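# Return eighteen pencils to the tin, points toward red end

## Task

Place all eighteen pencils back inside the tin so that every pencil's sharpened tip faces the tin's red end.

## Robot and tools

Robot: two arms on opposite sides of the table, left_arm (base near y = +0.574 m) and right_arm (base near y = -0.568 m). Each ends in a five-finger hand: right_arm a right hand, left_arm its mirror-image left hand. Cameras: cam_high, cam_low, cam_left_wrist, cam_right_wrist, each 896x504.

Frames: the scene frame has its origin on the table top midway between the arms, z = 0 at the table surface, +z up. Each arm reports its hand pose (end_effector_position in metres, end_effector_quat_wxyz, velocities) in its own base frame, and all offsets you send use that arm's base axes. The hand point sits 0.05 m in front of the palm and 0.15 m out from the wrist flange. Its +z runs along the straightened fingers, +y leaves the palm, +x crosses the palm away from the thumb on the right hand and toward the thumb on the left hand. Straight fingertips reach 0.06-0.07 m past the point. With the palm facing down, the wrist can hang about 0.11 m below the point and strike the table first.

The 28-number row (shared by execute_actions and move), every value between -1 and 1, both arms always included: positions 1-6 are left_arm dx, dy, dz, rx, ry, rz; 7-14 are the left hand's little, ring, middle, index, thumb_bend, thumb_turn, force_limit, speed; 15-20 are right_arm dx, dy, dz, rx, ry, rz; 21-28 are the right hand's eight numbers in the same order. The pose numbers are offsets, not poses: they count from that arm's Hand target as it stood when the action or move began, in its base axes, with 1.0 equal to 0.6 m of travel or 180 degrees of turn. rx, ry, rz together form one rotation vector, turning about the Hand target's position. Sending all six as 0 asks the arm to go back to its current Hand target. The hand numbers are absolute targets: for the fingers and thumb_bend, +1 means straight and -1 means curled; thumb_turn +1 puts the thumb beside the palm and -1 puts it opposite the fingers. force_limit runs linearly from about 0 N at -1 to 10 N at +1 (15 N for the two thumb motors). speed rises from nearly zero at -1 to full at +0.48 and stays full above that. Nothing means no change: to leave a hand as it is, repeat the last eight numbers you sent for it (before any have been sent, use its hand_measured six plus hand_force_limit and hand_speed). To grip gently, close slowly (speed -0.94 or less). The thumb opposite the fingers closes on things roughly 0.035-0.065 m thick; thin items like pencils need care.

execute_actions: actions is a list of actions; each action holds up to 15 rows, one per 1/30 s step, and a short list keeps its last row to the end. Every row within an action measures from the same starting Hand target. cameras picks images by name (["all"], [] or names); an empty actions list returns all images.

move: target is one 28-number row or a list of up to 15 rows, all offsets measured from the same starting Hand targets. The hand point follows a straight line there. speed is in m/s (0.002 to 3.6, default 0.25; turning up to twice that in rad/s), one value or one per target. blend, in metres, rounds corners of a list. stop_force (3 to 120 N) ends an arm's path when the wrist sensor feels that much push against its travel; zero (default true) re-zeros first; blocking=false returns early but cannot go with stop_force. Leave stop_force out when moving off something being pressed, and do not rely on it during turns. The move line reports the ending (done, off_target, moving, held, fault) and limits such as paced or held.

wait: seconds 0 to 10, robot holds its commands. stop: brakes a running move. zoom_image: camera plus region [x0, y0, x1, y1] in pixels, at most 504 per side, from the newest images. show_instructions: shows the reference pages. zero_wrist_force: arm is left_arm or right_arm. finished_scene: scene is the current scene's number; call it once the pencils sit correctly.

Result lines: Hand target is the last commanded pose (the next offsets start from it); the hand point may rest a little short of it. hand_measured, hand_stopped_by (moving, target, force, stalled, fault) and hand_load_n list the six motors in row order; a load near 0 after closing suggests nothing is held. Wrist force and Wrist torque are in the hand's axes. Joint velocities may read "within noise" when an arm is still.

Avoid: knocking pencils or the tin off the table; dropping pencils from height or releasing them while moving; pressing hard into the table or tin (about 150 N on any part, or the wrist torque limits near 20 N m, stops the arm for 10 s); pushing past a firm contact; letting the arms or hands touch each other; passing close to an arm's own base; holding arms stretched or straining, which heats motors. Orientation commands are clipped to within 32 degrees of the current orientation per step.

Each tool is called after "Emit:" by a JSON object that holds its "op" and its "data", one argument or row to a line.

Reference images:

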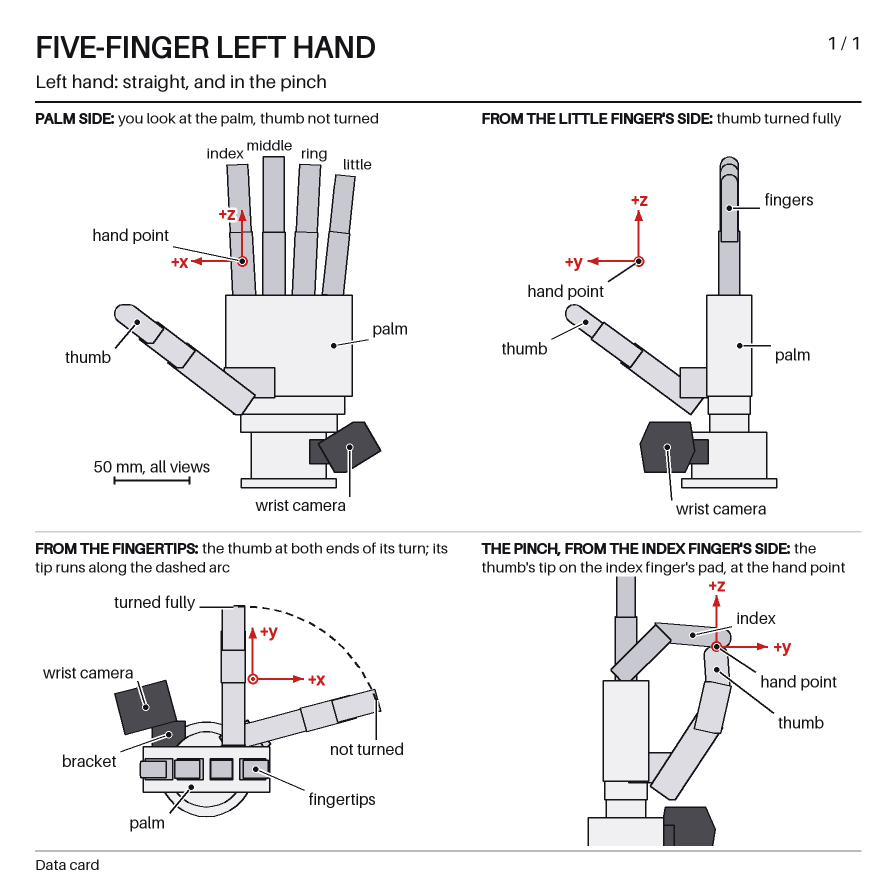

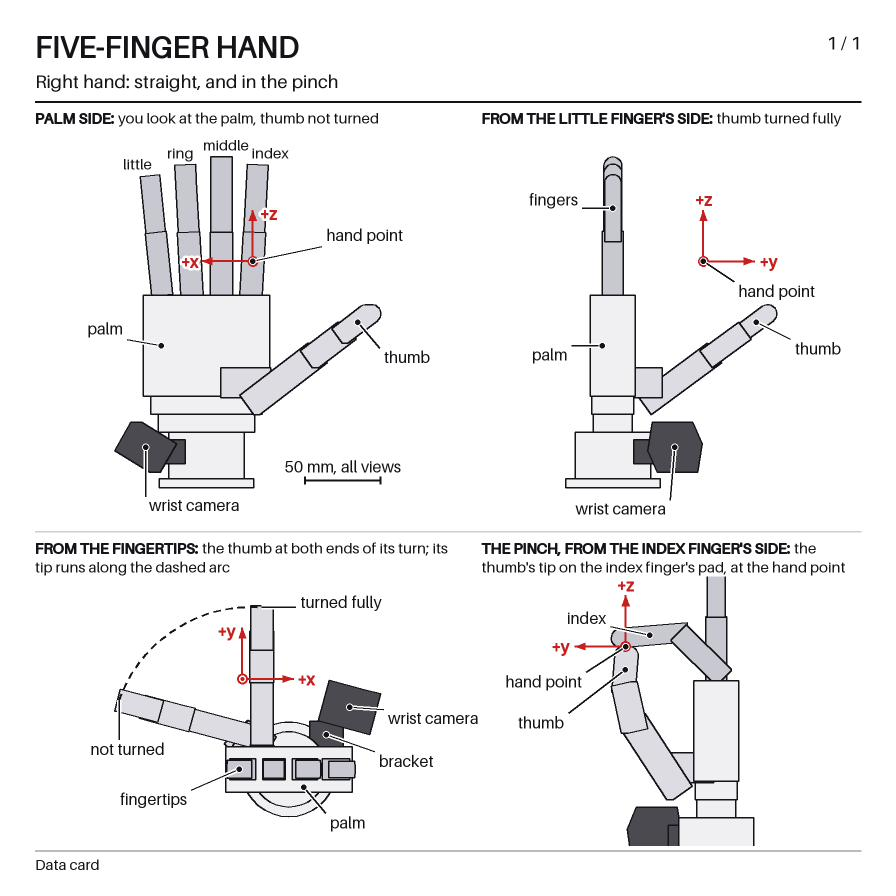

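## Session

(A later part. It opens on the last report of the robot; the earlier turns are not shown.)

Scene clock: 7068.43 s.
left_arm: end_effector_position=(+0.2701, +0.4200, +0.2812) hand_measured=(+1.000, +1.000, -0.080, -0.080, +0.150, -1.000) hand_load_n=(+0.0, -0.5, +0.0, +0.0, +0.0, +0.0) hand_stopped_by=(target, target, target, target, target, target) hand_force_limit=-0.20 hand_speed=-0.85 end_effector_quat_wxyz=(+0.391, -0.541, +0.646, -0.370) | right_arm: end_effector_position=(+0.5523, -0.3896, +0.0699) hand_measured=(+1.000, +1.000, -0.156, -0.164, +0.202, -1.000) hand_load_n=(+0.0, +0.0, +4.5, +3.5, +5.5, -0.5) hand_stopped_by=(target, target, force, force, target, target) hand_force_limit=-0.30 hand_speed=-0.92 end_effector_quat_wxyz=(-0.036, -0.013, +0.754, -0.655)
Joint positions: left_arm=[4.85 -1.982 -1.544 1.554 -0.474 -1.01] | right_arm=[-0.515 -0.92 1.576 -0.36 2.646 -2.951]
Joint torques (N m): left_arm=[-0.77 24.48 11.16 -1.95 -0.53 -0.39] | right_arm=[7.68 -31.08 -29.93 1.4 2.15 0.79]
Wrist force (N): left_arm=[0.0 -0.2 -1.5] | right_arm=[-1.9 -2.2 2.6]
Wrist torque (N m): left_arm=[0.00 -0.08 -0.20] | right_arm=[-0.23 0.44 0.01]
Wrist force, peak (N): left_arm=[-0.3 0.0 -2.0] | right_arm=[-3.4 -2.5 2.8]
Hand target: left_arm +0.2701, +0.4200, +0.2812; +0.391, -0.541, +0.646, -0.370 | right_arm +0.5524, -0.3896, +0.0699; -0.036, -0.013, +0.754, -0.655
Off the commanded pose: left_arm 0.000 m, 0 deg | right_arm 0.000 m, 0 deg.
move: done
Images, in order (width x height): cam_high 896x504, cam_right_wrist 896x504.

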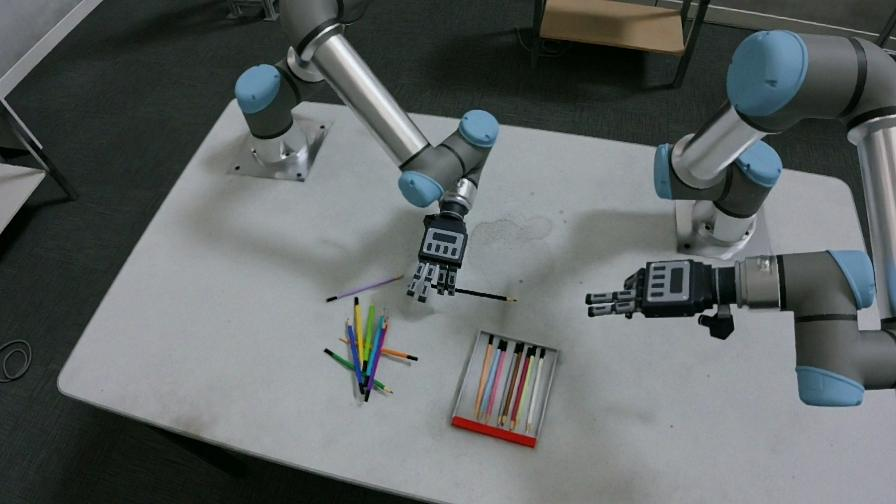

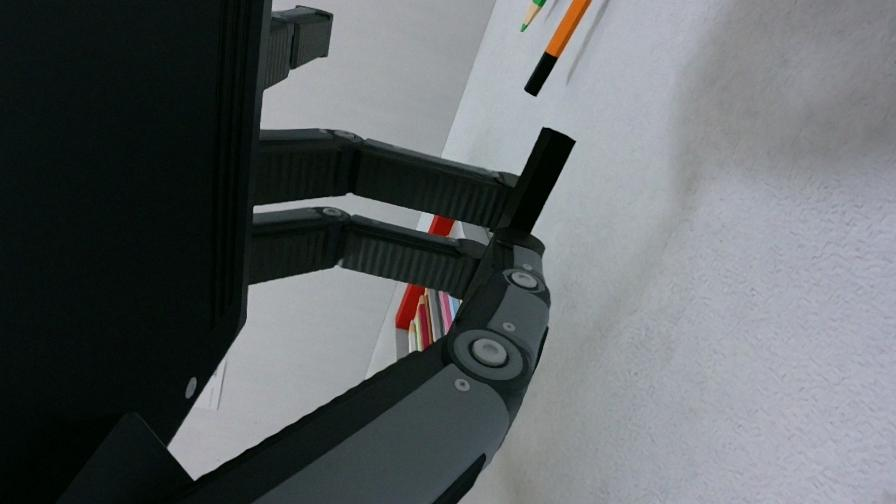

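Emit:
{"op": "move", "data": {
  "target": [0,0,0,0,0,0,1,1,-0.08,-0.08,0.15,-1,-0.2,-0.85,0,0,-0.08,0,0,0,1,1,-0.65,-0.65,0.2,-1,-0.3,-0.92],
  "speed": 0.05
}}

Emit:
{"op": "move", "data": {
  "target": [0,0,0,0,0,0,1,1,-0.08,-0.08,0.15,-1,-0.2,-0.85,0,0,-0.03,0,0,0,1,1,-0.65,-0.65,0.2,-1,-0.3,-0.92],
  "speed": 0.012,
  "stop_force": 3.5,
  "cameras": ["cam_right_wrist"]
}}

Scene clock: 7076.03 s.
left_arm: end_effector_position=(+0.2701, +0.4200, +0.2812) hand_measured=(+1.000, +1.000, -0.080, -0.080, +0.150, -1.000) hand_load_n=(+0.0, +0.0, +0.0, +0.0, +0.0, +0.0) hand_stopped_by=(target, target, target, target, target, target) hand_force_limit=-0.20 hand_speed=-0.85 end_effector_quat_wxyz=(+0.391, -0.541, +0.646, -0.370) | right_arm: end_effector_position=(+0.5523, -0.3896, +0.0218) hand_measured=(+1.000, +1.000, -0.156, -0.164, +0.202, -1.000) hand_load_n=(+0.0, +0.0, +4.5, +3.5, +5.5, -0.5) hand_stopped_by=(target, target, force, force, target, target) hand_force_limit=-0.30 hand_speed=-0.92 end_effector_quat_wxyz=(-0.036, -0.013, +0.754, -0.655)
Joint positions: left_arm=[4.85 -1.982 -1.544 1.554 -0.474 -1.01] | right_arm=[-0.515 -0.847 1.597 -0.455 2.646 -2.951]
Joint torques (N m): left_arm=[-1.61 24.15 11.09 -1.97 -0.48 -0.3] | right_arm=[4.9 -50.53 -15.18 1.32 1.99 -0.91]
Wrist force (N): left_arm=[0.0 0.1 -1.7] | right_arm=[-2.1 -2.6 2.8]
Wrist torque (N m): left_arm=[0.06 -0.10 -0.21] | right_arm=[-0.28 0.41 -0.02]
Wrist force, peak (N): left_arm=[-0.2 0.0 -2.0] | right_arm=[-2.4 -2.4 3.0]
Hand target: left_arm +0.2701, +0.4200, +0.2812; +0.391, -0.541, +0.646, -0.370 | right_arm +0.5524, -0.3896, +0.0219; -0.036, -0.013, +0.754, -0.655
Off the commanded pose: left_arm 0.000 m, 0 deg | right_arm 0.000 m, 0 deg.
move: done

Scene clock: 7077.70 s.
left_arm: end_effector_position=(+0.2701, +0.4200, +0.2812) hand_measured=(+1.000, +1.000, -0.080, -0.080, +0.150, -1.000) hand_load_n=(+0.0, -0.5, +0.0, +0.0, +0.0, +0.0) hand_stopped_by=(target, target, target, target, target, target) hand_force_limit=-0.20 hand_speed=-0.85 end_effector_quat_wxyz=(+0.391, -0.541, +0.646, -0.370) | right_arm: end_effector_position=(+0.5524, -0.3896, +0.0142) hand_measured=(+1.000, +1.000, -0.156, -0.164, +0.202, -1.000) hand_load_n=(+0.0, +0.0, +4.0, +3.0, +5.5, -0.5) hand_stopped_by=(target, target, force, force, target, target) hand_force_limit=-0.30 hand_speed=-0.92 end_effector_quat_wxyz=(-0.036, -0.013, +0.754, -0.655)
Joint positions: left_arm=[4.85 -1.982 -1.544 1.554 -0.474 -1.01] | right_arm=[-0.515 -0.835 1.599 -0.469 2.646 -2.951]
Joint torques (N m): left_arm=[-1.08 24.2 11.44 -2.01 -0.6 -0.37] | right_arm=[3.17 -48.96 -21.92 -0.08 1.69 0.78]
Wrist force (N): left_arm=[-0.3 -0.2 -1.6] | right_arm=[-1.6 -3.8 2.0]
Wrist torque (N m): left_arm=[0.01 -0.05 -0.22] | right_arm=[-0.30 0.43 -0.06]
Wrist force, peak (N): left_arm=[-0.3 -0.2 -1.9] | right_arm=[-0.1 -12.8 0.3]
Hand target: left_arm +0.2701, +0.4200, +0.2812; +0.391, -0.541, +0.646, -0.370 | right_arm +0.5524, -0.3896, +0.0142; -0.036, -0.012, +0.754, -0.655 (not the last commanded pose)
Off the commanded pose: left_arm 0.000 m, 0 deg | right_arm 0.010 m, 0 deg.
move: contact (right_arm)
Images, in order (width x height): cam_right_wrist 896x504.

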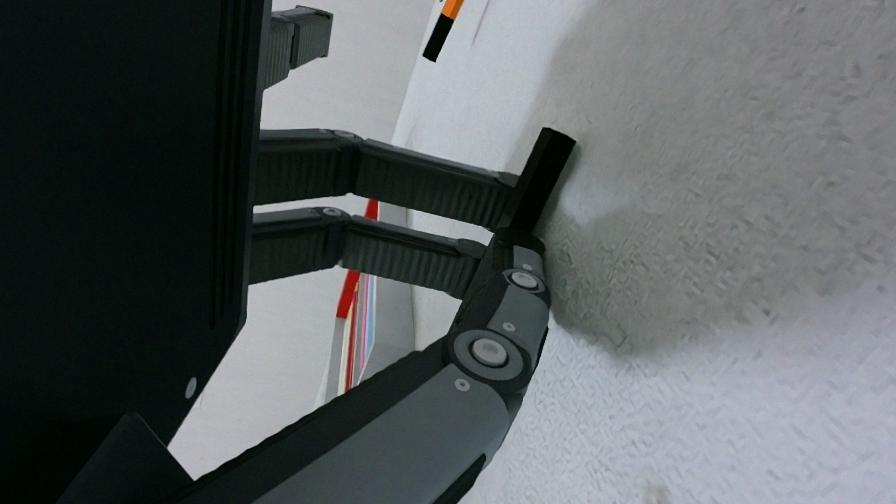

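Releasing the black pencil, then lifting and moving the right hand toward the lavender pencil.

Emit:
{"op": "move", "data": {
  "target": [0,0,0,0,0,0,1,1,-0.08,-0.08,0.15,-1,-0.2,-0.85,0,0,0,0,0,0,1,1,0.05,0.05,0.2,-1,-0.3,-0.88]
}}

Emit:
{"op": "move", "data": {
  "target": [0,0,0,0,0,0,1,1,-0.08,-0.08,0.15,-1,-0.2,-0.85,0,0,0.12,0,0,0,1,1,0.05,0.05,0.2,-1,-0.3,-0.88],
  "speed": 0.1,
  "cameras": ["cam_right_wrist","cam_high"]
}}

Emit:
{"op": "zoom_image", "data": {
  "camera": "cam_high",
  "region": [310, 220, 520, 430]
}}

Scene clock: 7084.77 s.
left_arm: end_effector_position=(+0.2701, +0.4200, +0.2812) hand_measured=(+1.000, +1.000, -0.080, -0.080, +0.150, -1.000) hand_load_n=(+0.0, +0.0, +0.0, +0.0, +0.5, +0.0) hand_stopped_by=(target, target, target, target, target, target) hand_force_limit=-0.20 hand_speed=-0.85 end_effector_quat_wxyz=(+0.391, -0.541, +0.646, -0.370) | right_arm: end_effector_position=(+0.5524, -0.3896, +0.0142) hand_measured=(+1.000, +1.000, +0.050, +0.050, +0.200, -1.000) hand_load_n=(+0.0, +0.0, +0.0, +0.0, +0.0, +0.0) hand_stopped_by=(target, target, target, target, target, target) hand_force_limit=-0.30 hand_speed=-0.88 end_effector_quat_wxyz=(-0.036, -0.012, +0.754, -0.655)
Joint positions: left_arm=[4.85 -1.982 -1.544 1.554 -0.474 -1.01] | right_arm=[-0.515 -0.835 1.599 -0.469 2.646 -2.951]
Joint torques (N m): left_arm=[-1.44 24.37 11.36 -2.08 -0.48 -0.32] | right_arm=[2.58 -48.81 -26.72 -1.13 1.67 0.53]
Wrist force (N): left_arm=[0.1 -0.1 -1.6] | right_arm=[-2.0 -2.3 2.7]
Wrist torque (N m): left_arm=[0.01 -0.09 -0.20] | right_arm=[-0.24 0.41 -0.02]
Wrist force, peak (N): left_arm=[-0.5 0.0 -1.9] | right_arm=[-1.6 -4.2 2.2]
Hand target: left_arm +0.2701, +0.4200, +0.2812; +0.391, -0.541, +0.646, -0.370 | right_arm +0.5524, -0.3896, +0.0142; -0.036, -0.012, +0.754, -0.655
Off the commanded pose: left_arm 0.000 m, 0 deg | right_arm 0.000 m, 0 deg.
move: done

Scene clock: 7085.90 s.
left_arm: end_effector_position=(+0.2701, +0.4200, +0.2812) hand_measured=(+1.000, +1.000, -0.080, -0.080, +0.150, -1.000) hand_load_n=(+0.0, +0.0, +0.5, +0.0, +0.0, +0.0) hand_stopped_by=(target, target, target, target, target, target) hand_force_limit=-0.20 hand_speed=-0.85 end_effector_quat_wxyz=(+0.391, -0.541, +0.646, -0.370) | right_arm: end_effector_position=(+0.5525, -0.3897, +0.0862) hand_measured=(+1.000, +1.000, +0.050, +0.050, +0.200, -1.000) hand_load_n=(+0.0, +0.0, +0.0, +0.0, +0.0, +0.0) hand_stopped_by=(target, target, target, target, target, target) hand_force_limit=-0.30 hand_speed=-0.88 end_effector_quat_wxyz=(-0.036, -0.012, +0.754, -0.655)
Joint positions: left_arm=[4.85 -1.982 -1.544 1.554 -0.474 -1.01] | right_arm=[-0.515 -0.943 1.565 -0.327 2.646 -2.951]
Joint torques (N m): left_arm=[-1.16 23.88 11.44 -2.04 -0.58 -0.38] | right_arm=[1.78 -40.63 -4.27 0.41 -0.03 -0.35]
Wrist force (N): left_arm=[-0.1 0.0 -1.8] | right_arm=[-1.9 -2.3 2.5]
Wrist torque (N m): left_arm=[0.04 -0.07 -0.21] | right_arm=[-0.23 0.44 0.01]
Wrist force, peak (N): left_arm=[-0.2 -0.1 -1.9] | right_arm=[-1.9 -3.4 2.6]
Hand target: left_arm +0.2701, +0.4200, +0.2812; +0.391, -0.541, +0.646, -0.370 | right_arm +0.5524, -0.3896, +0.0862; -0.036, -0.012, +0.754, -0.655
Off the commanded pose: left_arm 0.000 m, 0 deg | right_arm 0.000 m, 0 deg.
move: done
Images, in order (width x height): cam_high 896x504, cam_right_wrist 896x504.

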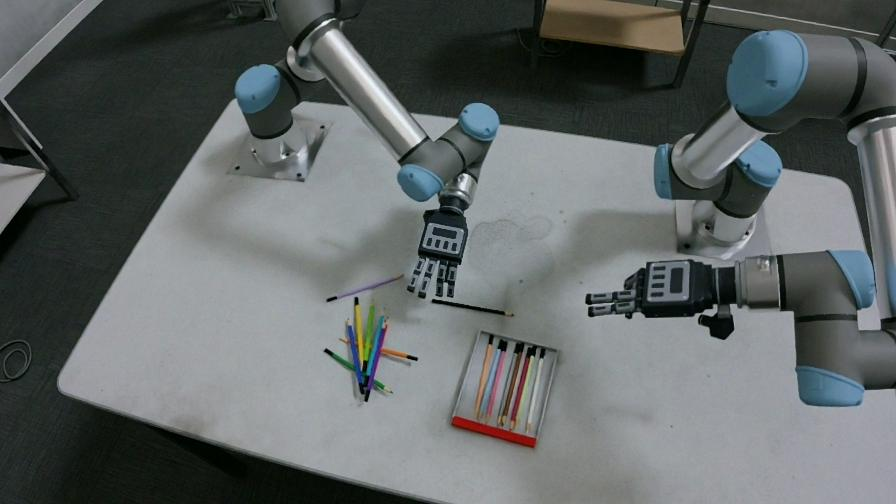

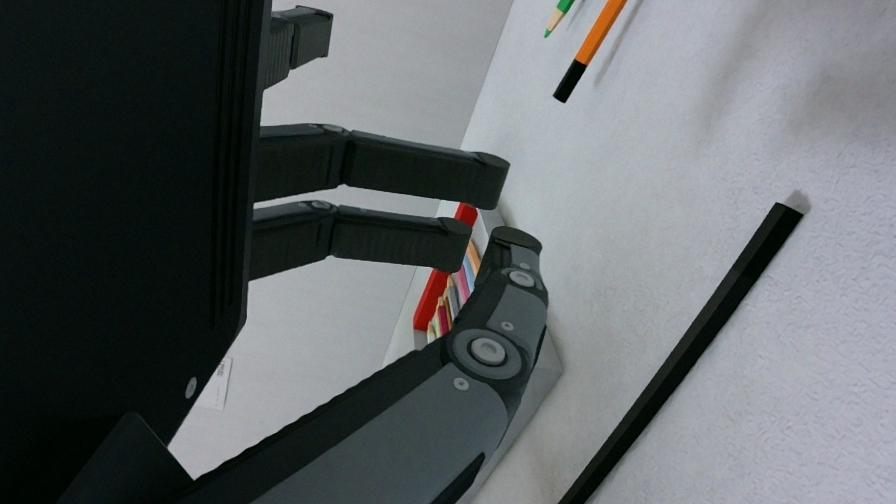

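Scaled by 2.400 from the camera's 896x504 image, which has a finer 1280x720 frame.

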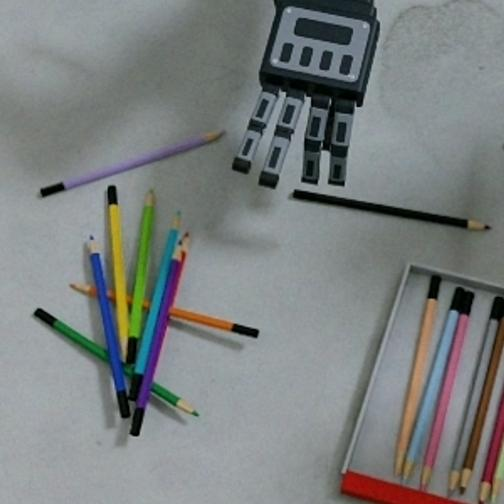

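Emit:
{"op": "move", "data": {
  "target": [
    [0.2451,-0.0769,-0.1594,0.0388,-0.0069,0.2564,1,1,-0.12,-0.12,0.22,-1,-0.2,-0.85,-0.3512,-0.0103,-0.0433,0.0249,0.064,0.1647,1,1,-0.12,-0.12,0.22,-1,-0.3,-0.85],
    [0.4902,-0.1537,-0.3187,0.0775,-0.0138,0.5128,1,1,-0.12,-0.12,0.22,-1,-0.2,-0.85,-0.3512,-0.0103,-0.0433,0.0249,0.064,0.1647,1,1,-0.12,-0.12,0.22,-1,-0.3,-0.85]
  ],
  "speed": 0.3,
  "blend": 0.03,
  "cameras": ["all"]
}}

Emit:
{"op": "zoom_image", "data": {
  "camera": "cam_left_wrist",
  "region": [300, 80, 720, 500]
}}

Emit:
{"op": "zoom_image", "data": {
  "camera": "cam_right_wrist",
  "region": [400, 80, 820, 500]
}}

Scene clock: 7178.40 s.
left_arm: end_effector_position=(+0.5641, +0.3279, +0.0901) hand_measured=(+1.000, +1.000, -0.120, -0.120, +0.220, -1.000) hand_load_n=(-0.5, +0.0, +0.0, +0.0, +0.0, +0.0) hand_stopped_by=(target, target, target, target, target, target) hand_force_limit=-0.20 hand_speed=-0.85 end_effector_quat_wxyz=(-0.606, +0.786, -0.086, -0.087) | right_arm: end_effector_position=(+0.3417, -0.3958, +0.0602) hand_measured=(+1.000, +1.000, -0.120, -0.120, +0.220, -1.000) hand_load_n=(+0.0, +0.0, +0.0, +0.0, +0.0, +0.0) hand_stopped_by=(target, target, target, target, target, target) hand_force_limit=-0.30 hand_speed=-0.85 end_effector_quat_wxyz=(+0.059, -0.271, +0.743, -0.609)
Joint positions: left_arm=[3.56 -2.248 -1.413 3.058 -2.684 -3.444] | right_arm=[-1.162 -1.458 2.333 -0.62 1.535 -3.405]
Joint torques (N m): left_arm=[-6 33.11 24.42 -2.96 -2.79 -2.52] | right_arm=[-9.69 -20.05 -28.37 -2.47 -2.32 -1.05]
Wrist force (N): left_arm=[-0.2 -0.2 -1.5] | right_arm=[-1.3 -2.8 1.6]
Wrist torque (N m): left_arm=[-0.02 -0.07 -0.13] | right_arm=[-0.33 0.38 0.03]
Wrist force, peak (N): left_arm=[-0.7 -0.1 -2.6] | right_arm=[-3.9 -2.3 2.5]
Hand target: left_arm +0.5642, +0.3278, +0.0900; -0.606, +0.786, -0.086, -0.087 | right_arm +0.3417, -0.3958, +0.0602; +0.059, -0.271, +0.743, -0.609
Off the commanded pose: left_arm 0.000 m, 0 deg | right_arm 0.000 m, 0 deg.
move: done

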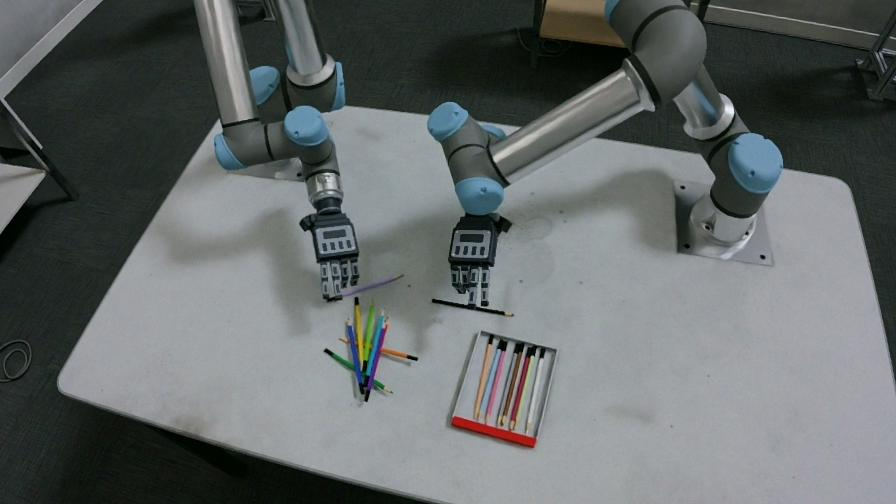

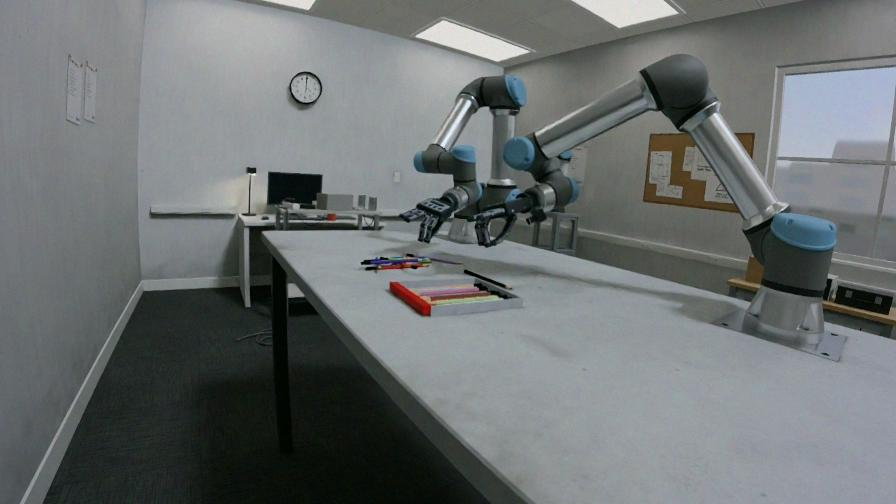

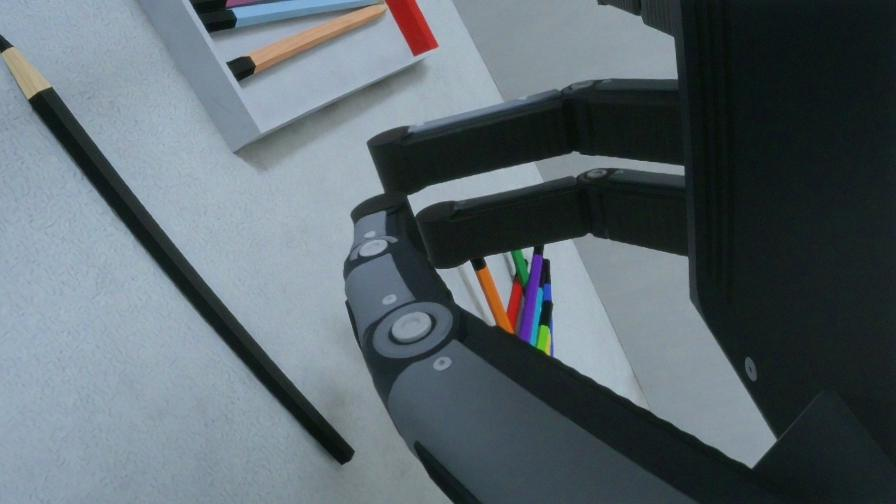

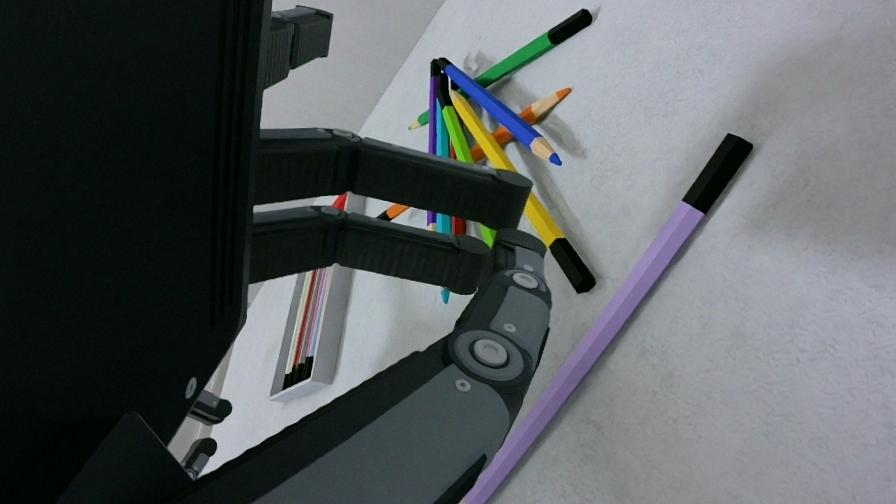

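Scaled by 1.200 from the camera's 896x504 image, which has a finer 1280x720 frame.

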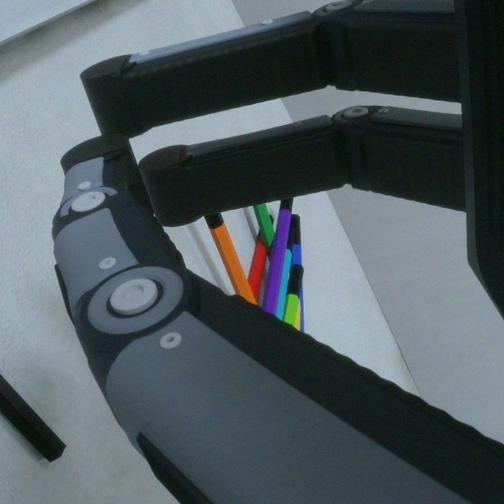

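Scaled by 1.200 from the camera's 896x504 image, which has a finer 1280x720 frame.

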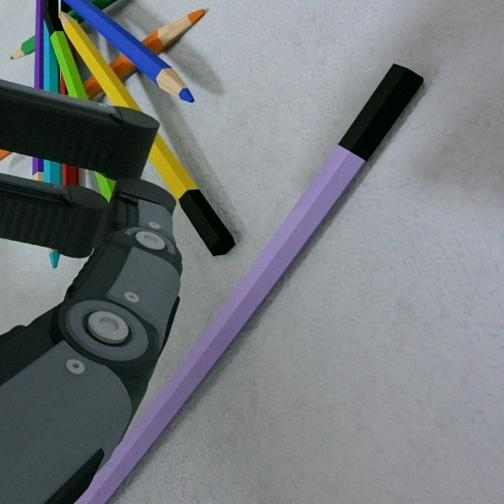

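Emit:
{"op": "move", "data": {
  "target": [-0.0055,-0.0027,-0.0917,0,0,-0.0044,1,1,-0.12,-0.12,0.22,-1,-0.2,-0.85,0.0515,0.0292,-0.042,0,0,0.0128,1,1,-0.12,-0.12,0.22,-1,-0.3,-0.85],
  "speed": 0.08,
  "cameras": ["cam_left_wrist","cam_right_wrist"]
}}

Emit:
{"op": "zoom_image", "data": {
  "camera": "cam_left_wrist",
  "region": [250, 80, 550, 380]
}}

Emit:
{"op": "zoom_image", "data": {
  "camera": "cam_right_wrist",
  "region": [400, 80, 820, 500]
}}

Scene clock: 7223.03 s.
left_arm: end_effector_position=(+0.5608, +0.3262, +0.0349) hand_measured=(+1.000, +1.000, -0.120, -0.120, +0.220, -1.000) hand_load_n=(+0.0, -0.5, +0.0, +0.0, +0.0, +0.0) hand_stopped_by=(target, target, target, target, target, target) hand_force_limit=-0.20 hand_speed=-0.85 end_effector_quat_wxyz=(-0.606, +0.786, -0.092, -0.083) | right_arm: end_effector_position=(+0.3726, -0.3783, +0.0351) hand_measured=(+1.000, +1.000, -0.120, -0.120, +0.220, -1.000) hand_load_n=(+0.0, +0.0, +0.0, +0.0, +0.0, +0.0) hand_stopped_by=(target, target, target, target, target, target) hand_force_limit=-0.30 hand_speed=-0.85 end_effector_quat_wxyz=(+0.071, -0.286, +0.738, -0.607)
Joint positions: left_arm=[3.562 -2.302 -1.479 3.195 -2.671 -3.423] | right_arm=[-1.068 -1.371 2.327 -0.701 1.587 -3.391]
Joint torques (N m): left_arm=[6.59 51.43 22.3 -1.67 -2.34 -1.17] | right_arm=[-3.39 -21.93 -13.43 0.36 -2.32 -1.04]
Wrist force (N): left_arm=[-0.3 -0.1 -1.5] | right_arm=[-1.3 -2.2 1.5]
Wrist torque (N m): left_arm=[-0.02 -0.04 -0.24] | right_arm=[-0.24 0.35 0.02]
Wrist force, peak (N): left_arm=[-0.4 -1.0 -1.8] | right_arm=[-1.4 -3.0 1.7]
Hand target: left_arm +0.5609, +0.3262, +0.0350; -0.606, +0.786, -0.092, -0.083 | right_arm +0.3726, -0.3783, +0.0350; +0.071, -0.286, +0.738, -0.607
Off the commanded pose: left_arm 0.000 m, 0 deg | right_arm 0.000 m, 0 deg.
move: done
Images, in order (width x height): cam_left_wrist 896x504, cam_right_wrist 896x504.

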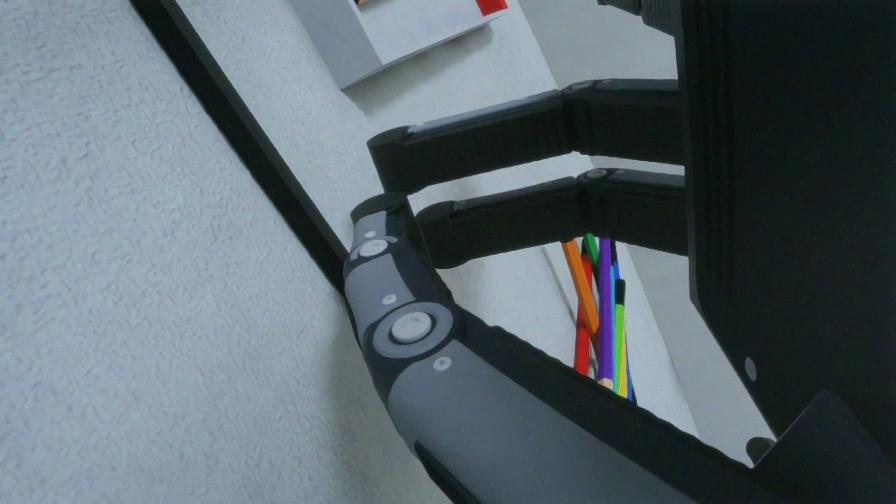

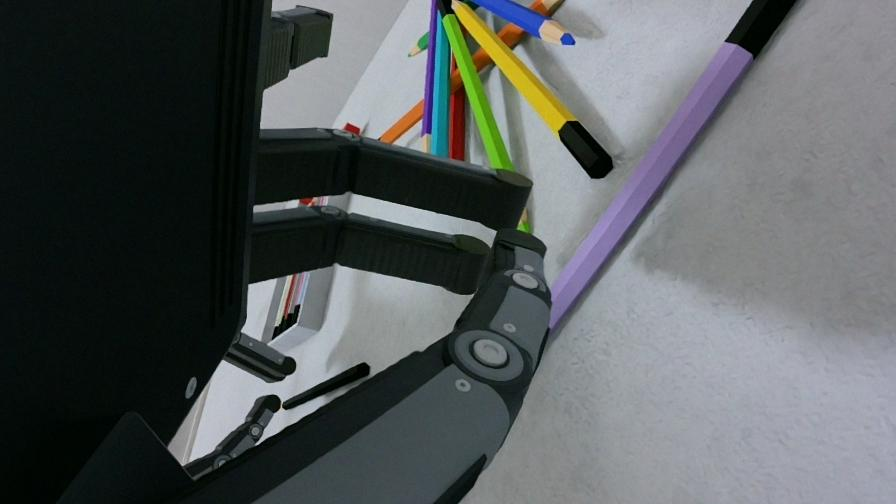

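Scaled by 1.680 from the camera's 896x504 image, which has a finer 1280x720 frame.

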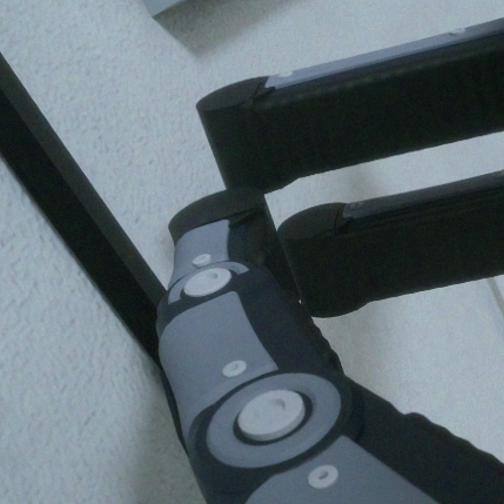

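Scaled by 1.200 from the camera's 896x504 image, which has a finer 1280x720 frame.

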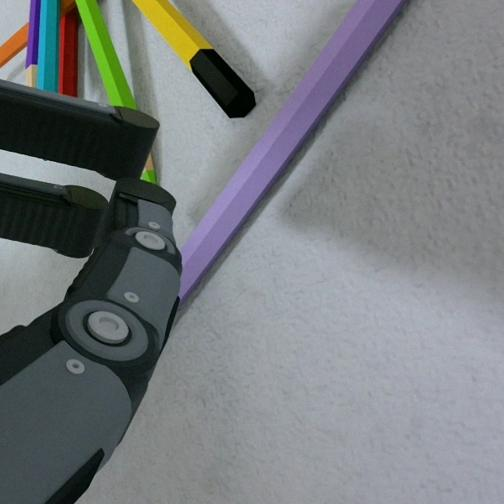

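Emit:
{"op": "move", "data": {
  "target": [
    [0,0,-0.03,0,0,0,1,1,-0.12,-0.12,0.22,-1,-0.2,-0.85,0,0,-0.0267,0,0,0,1,1,-0.12,-0.12,0.22,-1,-0.3,-0.85],
    [0,0,-0.0483,0,0,0,1,1,-0.12,-0.12,0.22,-1,-0.2,-0.85,0,0,-0.045,0,0,0,1,1,-0.12,-0.12,0.22,-1,-0.3,-0.85]
  ],
  "speed": [0.03,0.008],
  "stop_force": 3,
  "cameras": ["cam_left_wrist","cam_right_wrist"]
}}

Emit:
{"op": "zoom_image", "data": {
  "camera": "cam_left_wrist",
  "region": [250, 80, 550, 380]
}}

Emit:
{"op": "zoom_image", "data": {
  "camera": "cam_right_wrist",
  "region": [400, 80, 700, 380]
}}

Scene clock: 7245.23 s.
left_arm: end_effector_position=(+0.5609, +0.3262, +0.0114) hand_measured=(+1.000, +1.000, -0.120, -0.120, +0.220, -1.000) hand_load_n=(+0.0, +0.0, -0.5, -0.5, +0.0, +0.0) hand_stopped_by=(target, target, target, target, target, target) hand_force_limit=-0.20 hand_speed=-0.85 end_effector_quat_wxyz=(-0.606, +0.786, -0.092, -0.083) | right_arm: end_effector_position=(+0.3726, -0.3783, +0.0132) hand_measured=(+1.000, +1.000, -0.120, -0.120, +0.220, -1.000) hand_load_n=(+0.0, +0.0, +0.0, -0.5, +0.0, +0.0) hand_stopped_by=(target, target, target, target, target, target) hand_force_limit=-0.30 hand_speed=-0.85 end_effector_quat_wxyz=(+0.071, -0.286, +0.738, -0.607)
Joint positions: left_arm=[3.562 -2.336 -1.489 3.239 -2.671 -3.424] | right_arm=[-1.068 -1.311 2.343 -0.776 1.587 -3.391]
Joint torques (N m): left_arm=[-5.16 52.3 21.7 -2.93 1.14 1.6] | right_arm=[-8.76 -28.39 -24.58 -1.19 -1.96 -0.82]
Wrist force (N): left_arm=[-0.7 -3.6 -2.8] | right_arm=[-1.1 -4.6 1.0]
Wrist torque (N m): left_arm=[-0.03 -0.09 -0.21] | right_arm=[-0.34 0.41 0.01]
Wrist force, peak (N): left_arm=[-2.2 -8.6 -4.0] | right_arm=[-0.5 -7.8 0.0]
Hand target: left_arm +0.5609, +0.3262, +0.0114; -0.606, +0.786, -0.092, -0.083 (not the last commanded pose) | right_arm +0.3726, -0.3783, +0.0132; +0.071, -0.286, +0.738, -0.607 (not the last commanded pose)
Off the commanded pose: left_arm 0.005 m, 0 deg | right_arm 0.005 m, 0 deg.
move: contact (left_arm, right_arm); path passed 1 of 2 targets
Images, in order (width x height): cam_left_wrist 896x504, cam_right_wrist 896x504.

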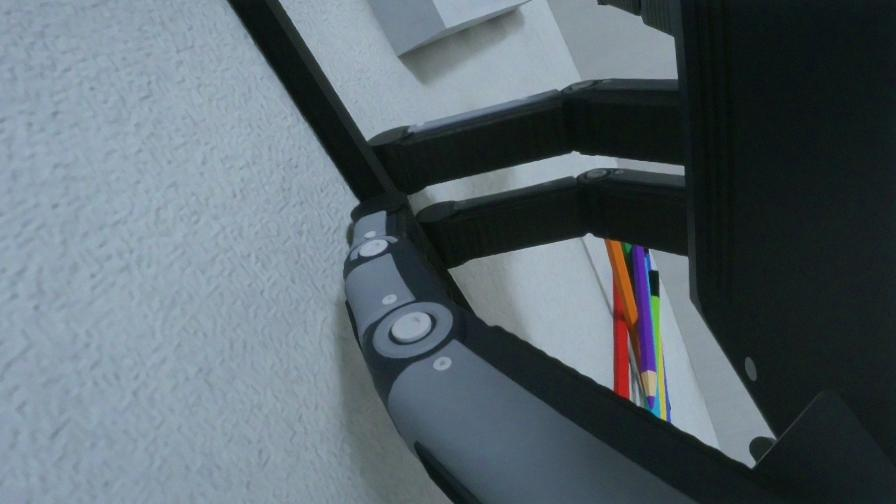

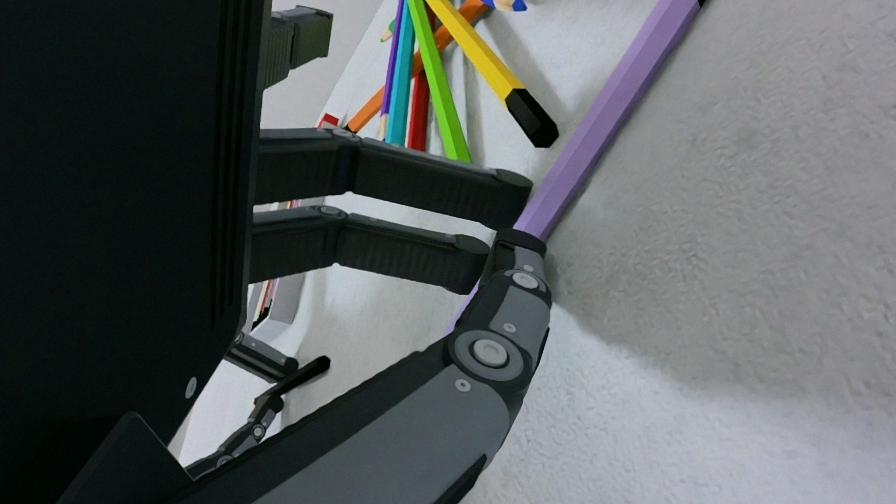

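Scaled by 1.680 from the camera's 896x504 image, which has a finer 1280x720 frame.

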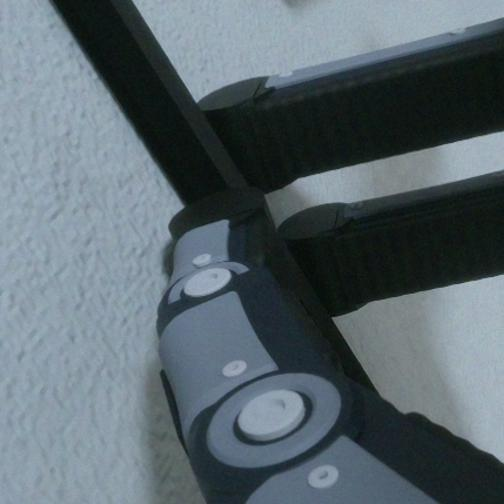

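Scaled by 1.680 from the camera's 896x504 image, which has a finer 1280x720 frame.

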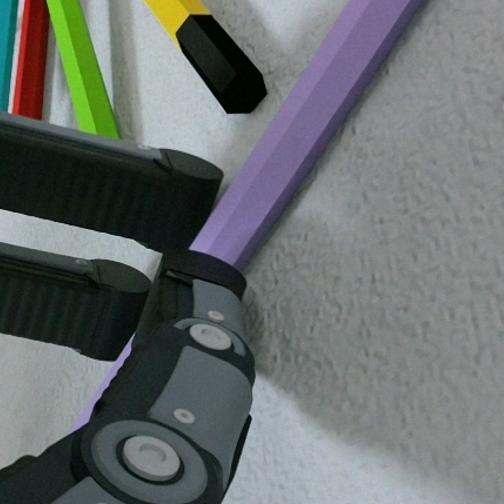

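Emit:
{"op": "move", "data": {
  "target": [0,0,0,0,0,0,1,1,-0.6,-0.6,0.22,-1,-0.8,-0.92,0,0,0,0,0,0,1,1,-0.6,-0.6,0.22,-1,-0.8,-0.92]
}}

Emit:
{"op": "move", "data": {
  "target": [0,0,0,0,0,0,1,1,-0.65,-0.65,0.22,-1,-0.45,-0.92,0,0,0,0,0,0,1,1,-0.65,-0.65,0.22,-1,-0.45,-0.92],
  "cameras": ["cam_left_wrist","cam_right_wrist"]
}}

Emit:
{"op": "zoom_image", "data": {
  "camera": "cam_left_wrist",
  "region": [250, 80, 550, 380]
}}

Emit:
{"op": "zoom_image", "data": {
  "camera": "cam_right_wrist",
  "region": [400, 80, 700, 380]
}}

Scene clock: 7252.57 s.
left_arm: end_effector_position=(+0.5609, +0.3262, +0.0114) hand_measured=(+1.000, +1.000, -0.126, -0.126, +0.220, -1.000) hand_load_n=(+0.0, +0.0, +0.5, +1.0, +0.0, +0.5) hand_stopped_by=(target, target, force, force, target, target) hand_force_limit=-0.80 hand_speed=-0.92 end_effector_quat_wxyz=(-0.606, +0.786, -0.092, -0.083) | right_arm: end_effector_position=(+0.3726, -0.3783, +0.0132) hand_measured=(+1.000, +1.000, -0.178, -0.178, +0.220, -1.000) hand_load_n=(+0.0, +0.0, +2.0, +1.5, +1.5, +0.5) hand_stopped_by=(target, target, force, force, target, target) hand_force_limit=-0.80 hand_speed=-0.92 end_effector_quat_wxyz=(+0.071, -0.286, +0.738, -0.607)
Joint positions: left_arm=[3.562 -2.336 -1.489 3.239 -2.671 -3.424] | right_arm=[-1.068 -1.311 2.343 -0.777 1.587 -3.391]
Joint torques (N m): left_arm=[-3.85 52.97 20.48 -1.86 1.09 -0.37] | right_arm=[-8.35 -28.88 -24 -1.33 -1.93 -0.79]
Wrist force (N): left_arm=[-1.0 -4.3 -1.5] | right_arm=[-1.0 -4.6 0.8]
Wrist torque (N m): left_arm=[0.00 -0.08 -0.21] | right_arm=[-0.31 0.41 0.02]
Wrist force, peak (N): left_arm=[-1.1 -4.8 -3.1] | right_arm=[-0.9 -5.9 0.6]
Hand target: left_arm +0.5609, +0.3262, +0.0114; -0.606, +0.786, -0.092, -0.083 | right_arm +0.3726, -0.3783, +0.0132; +0.071, -0.286, +0.738, -0.607
Off the commanded pose: left_arm 0.000 m, 0 deg | right_arm 0.000 m, 0 deg.
move: done

Scene clock: 7253.07 s.
left_arm: end_effector_position=(+0.5609, +0.3262, +0.0114) hand_measured=(+1.000, +1.000, -0.170, -0.178, +0.220, -1.000) hand_load_n=(+0.0, +0.0, +3.0, +3.0, +2.5, -0.5) hand_stopped_by=(target, target, force, force, target, target) hand_force_limit=-0.45 hand_speed=-0.92 end_effector_quat_wxyz=(-0.606, +0.786, -0.092, -0.083) | right_arm: end_effector_position=(+0.3726, -0.3783, +0.0132) hand_measured=(+1.000, +1.000, -0.184, -0.184, +0.220, -1.000) hand_load_n=(+0.0, +0.0, +4.0, +3.0, +2.5, +0.0) hand_stopped_by=(target, target, force, force, target, target) hand_force_limit=-0.45 hand_speed=-0.92 end_effector_quat_wxyz=(+0.071, -0.286, +0.738, -0.607)
Joint positions: left_arm=[3.562 -2.336 -1.489 3.239 -2.671 -3.424] | right_arm=[-1.068 -1.311 2.343 -0.777 1.587 -3.391]
Joint torques (N m): left_arm=[-3.7 51.94 19.89 -1.74 1.09 -0.66] | right_arm=[-8.07 -27.95 -22.66 -1.31 -1.97 -0.86]
Wrist force (N): left_arm=[-0.5 -2.1 -2.0] | right_arm=[-1.3 -4.2 1.4]
Wrist torque (N m): left_arm=[0.02 -0.10 -0.22] | right_arm=[-0.32 0.44 0.00]
Wrist force, peak (N): left_arm=[-1.3 -4.6 -1.6] | right_arm=[-0.9 -6.2 1.2]
Hand target: left_arm +0.5609, +0.3262, +0.0114; -0.606, +0.786, -0.092, -0.083 | right_arm +0.3726, -0.3783, +0.0132; +0.071, -0.286, +0.738, -0.607
Off the commanded pose: left_arm 0.000 m, 0 deg | right_arm 0.000 m, 0 deg.
move: done
Images, in order (width x height): cam_left_wrist 896x504, cam_right_wrist 896x504.

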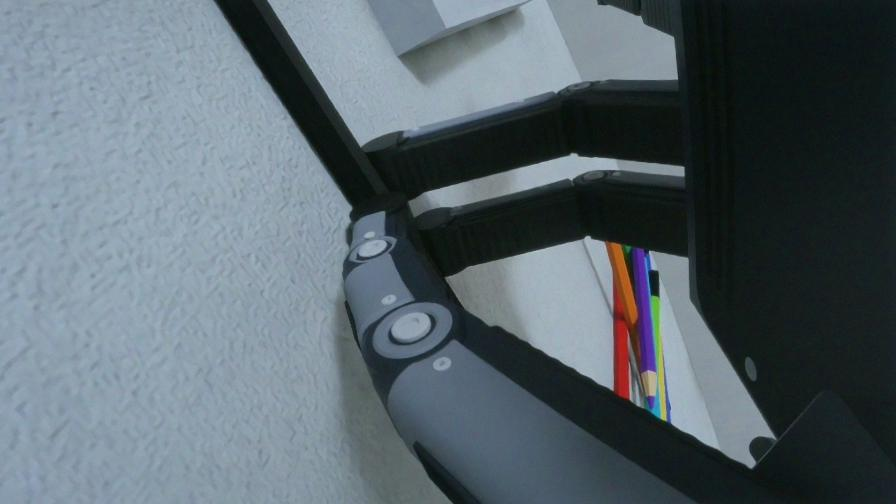

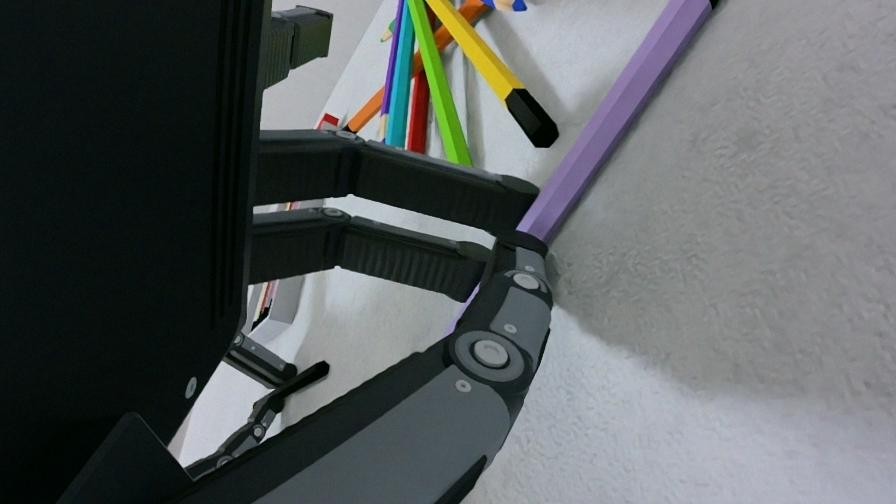

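Scaled by 1.680 from the camera's 896x504 image, which has a finer 1280x720 frame.

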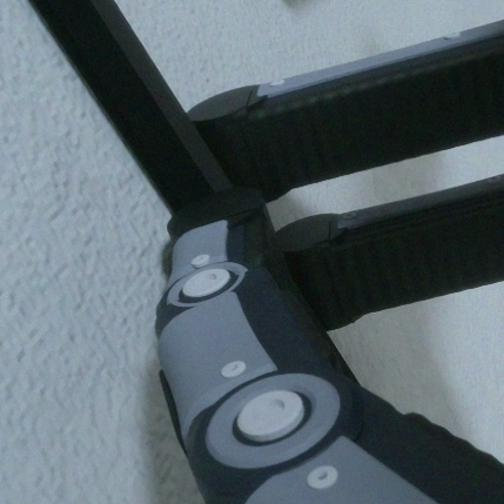

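Scaled by 1.680 from the camera's 896x504 image, which has a finer 1280x720 frame.

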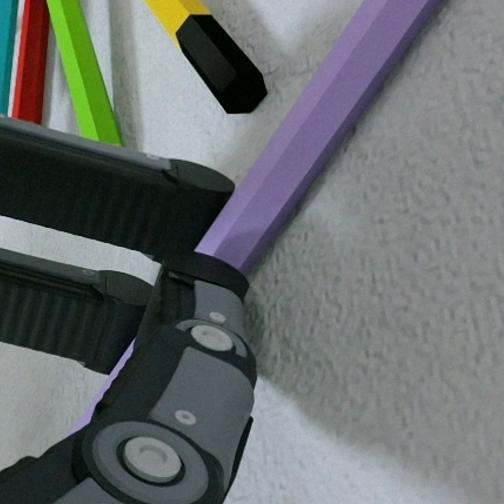

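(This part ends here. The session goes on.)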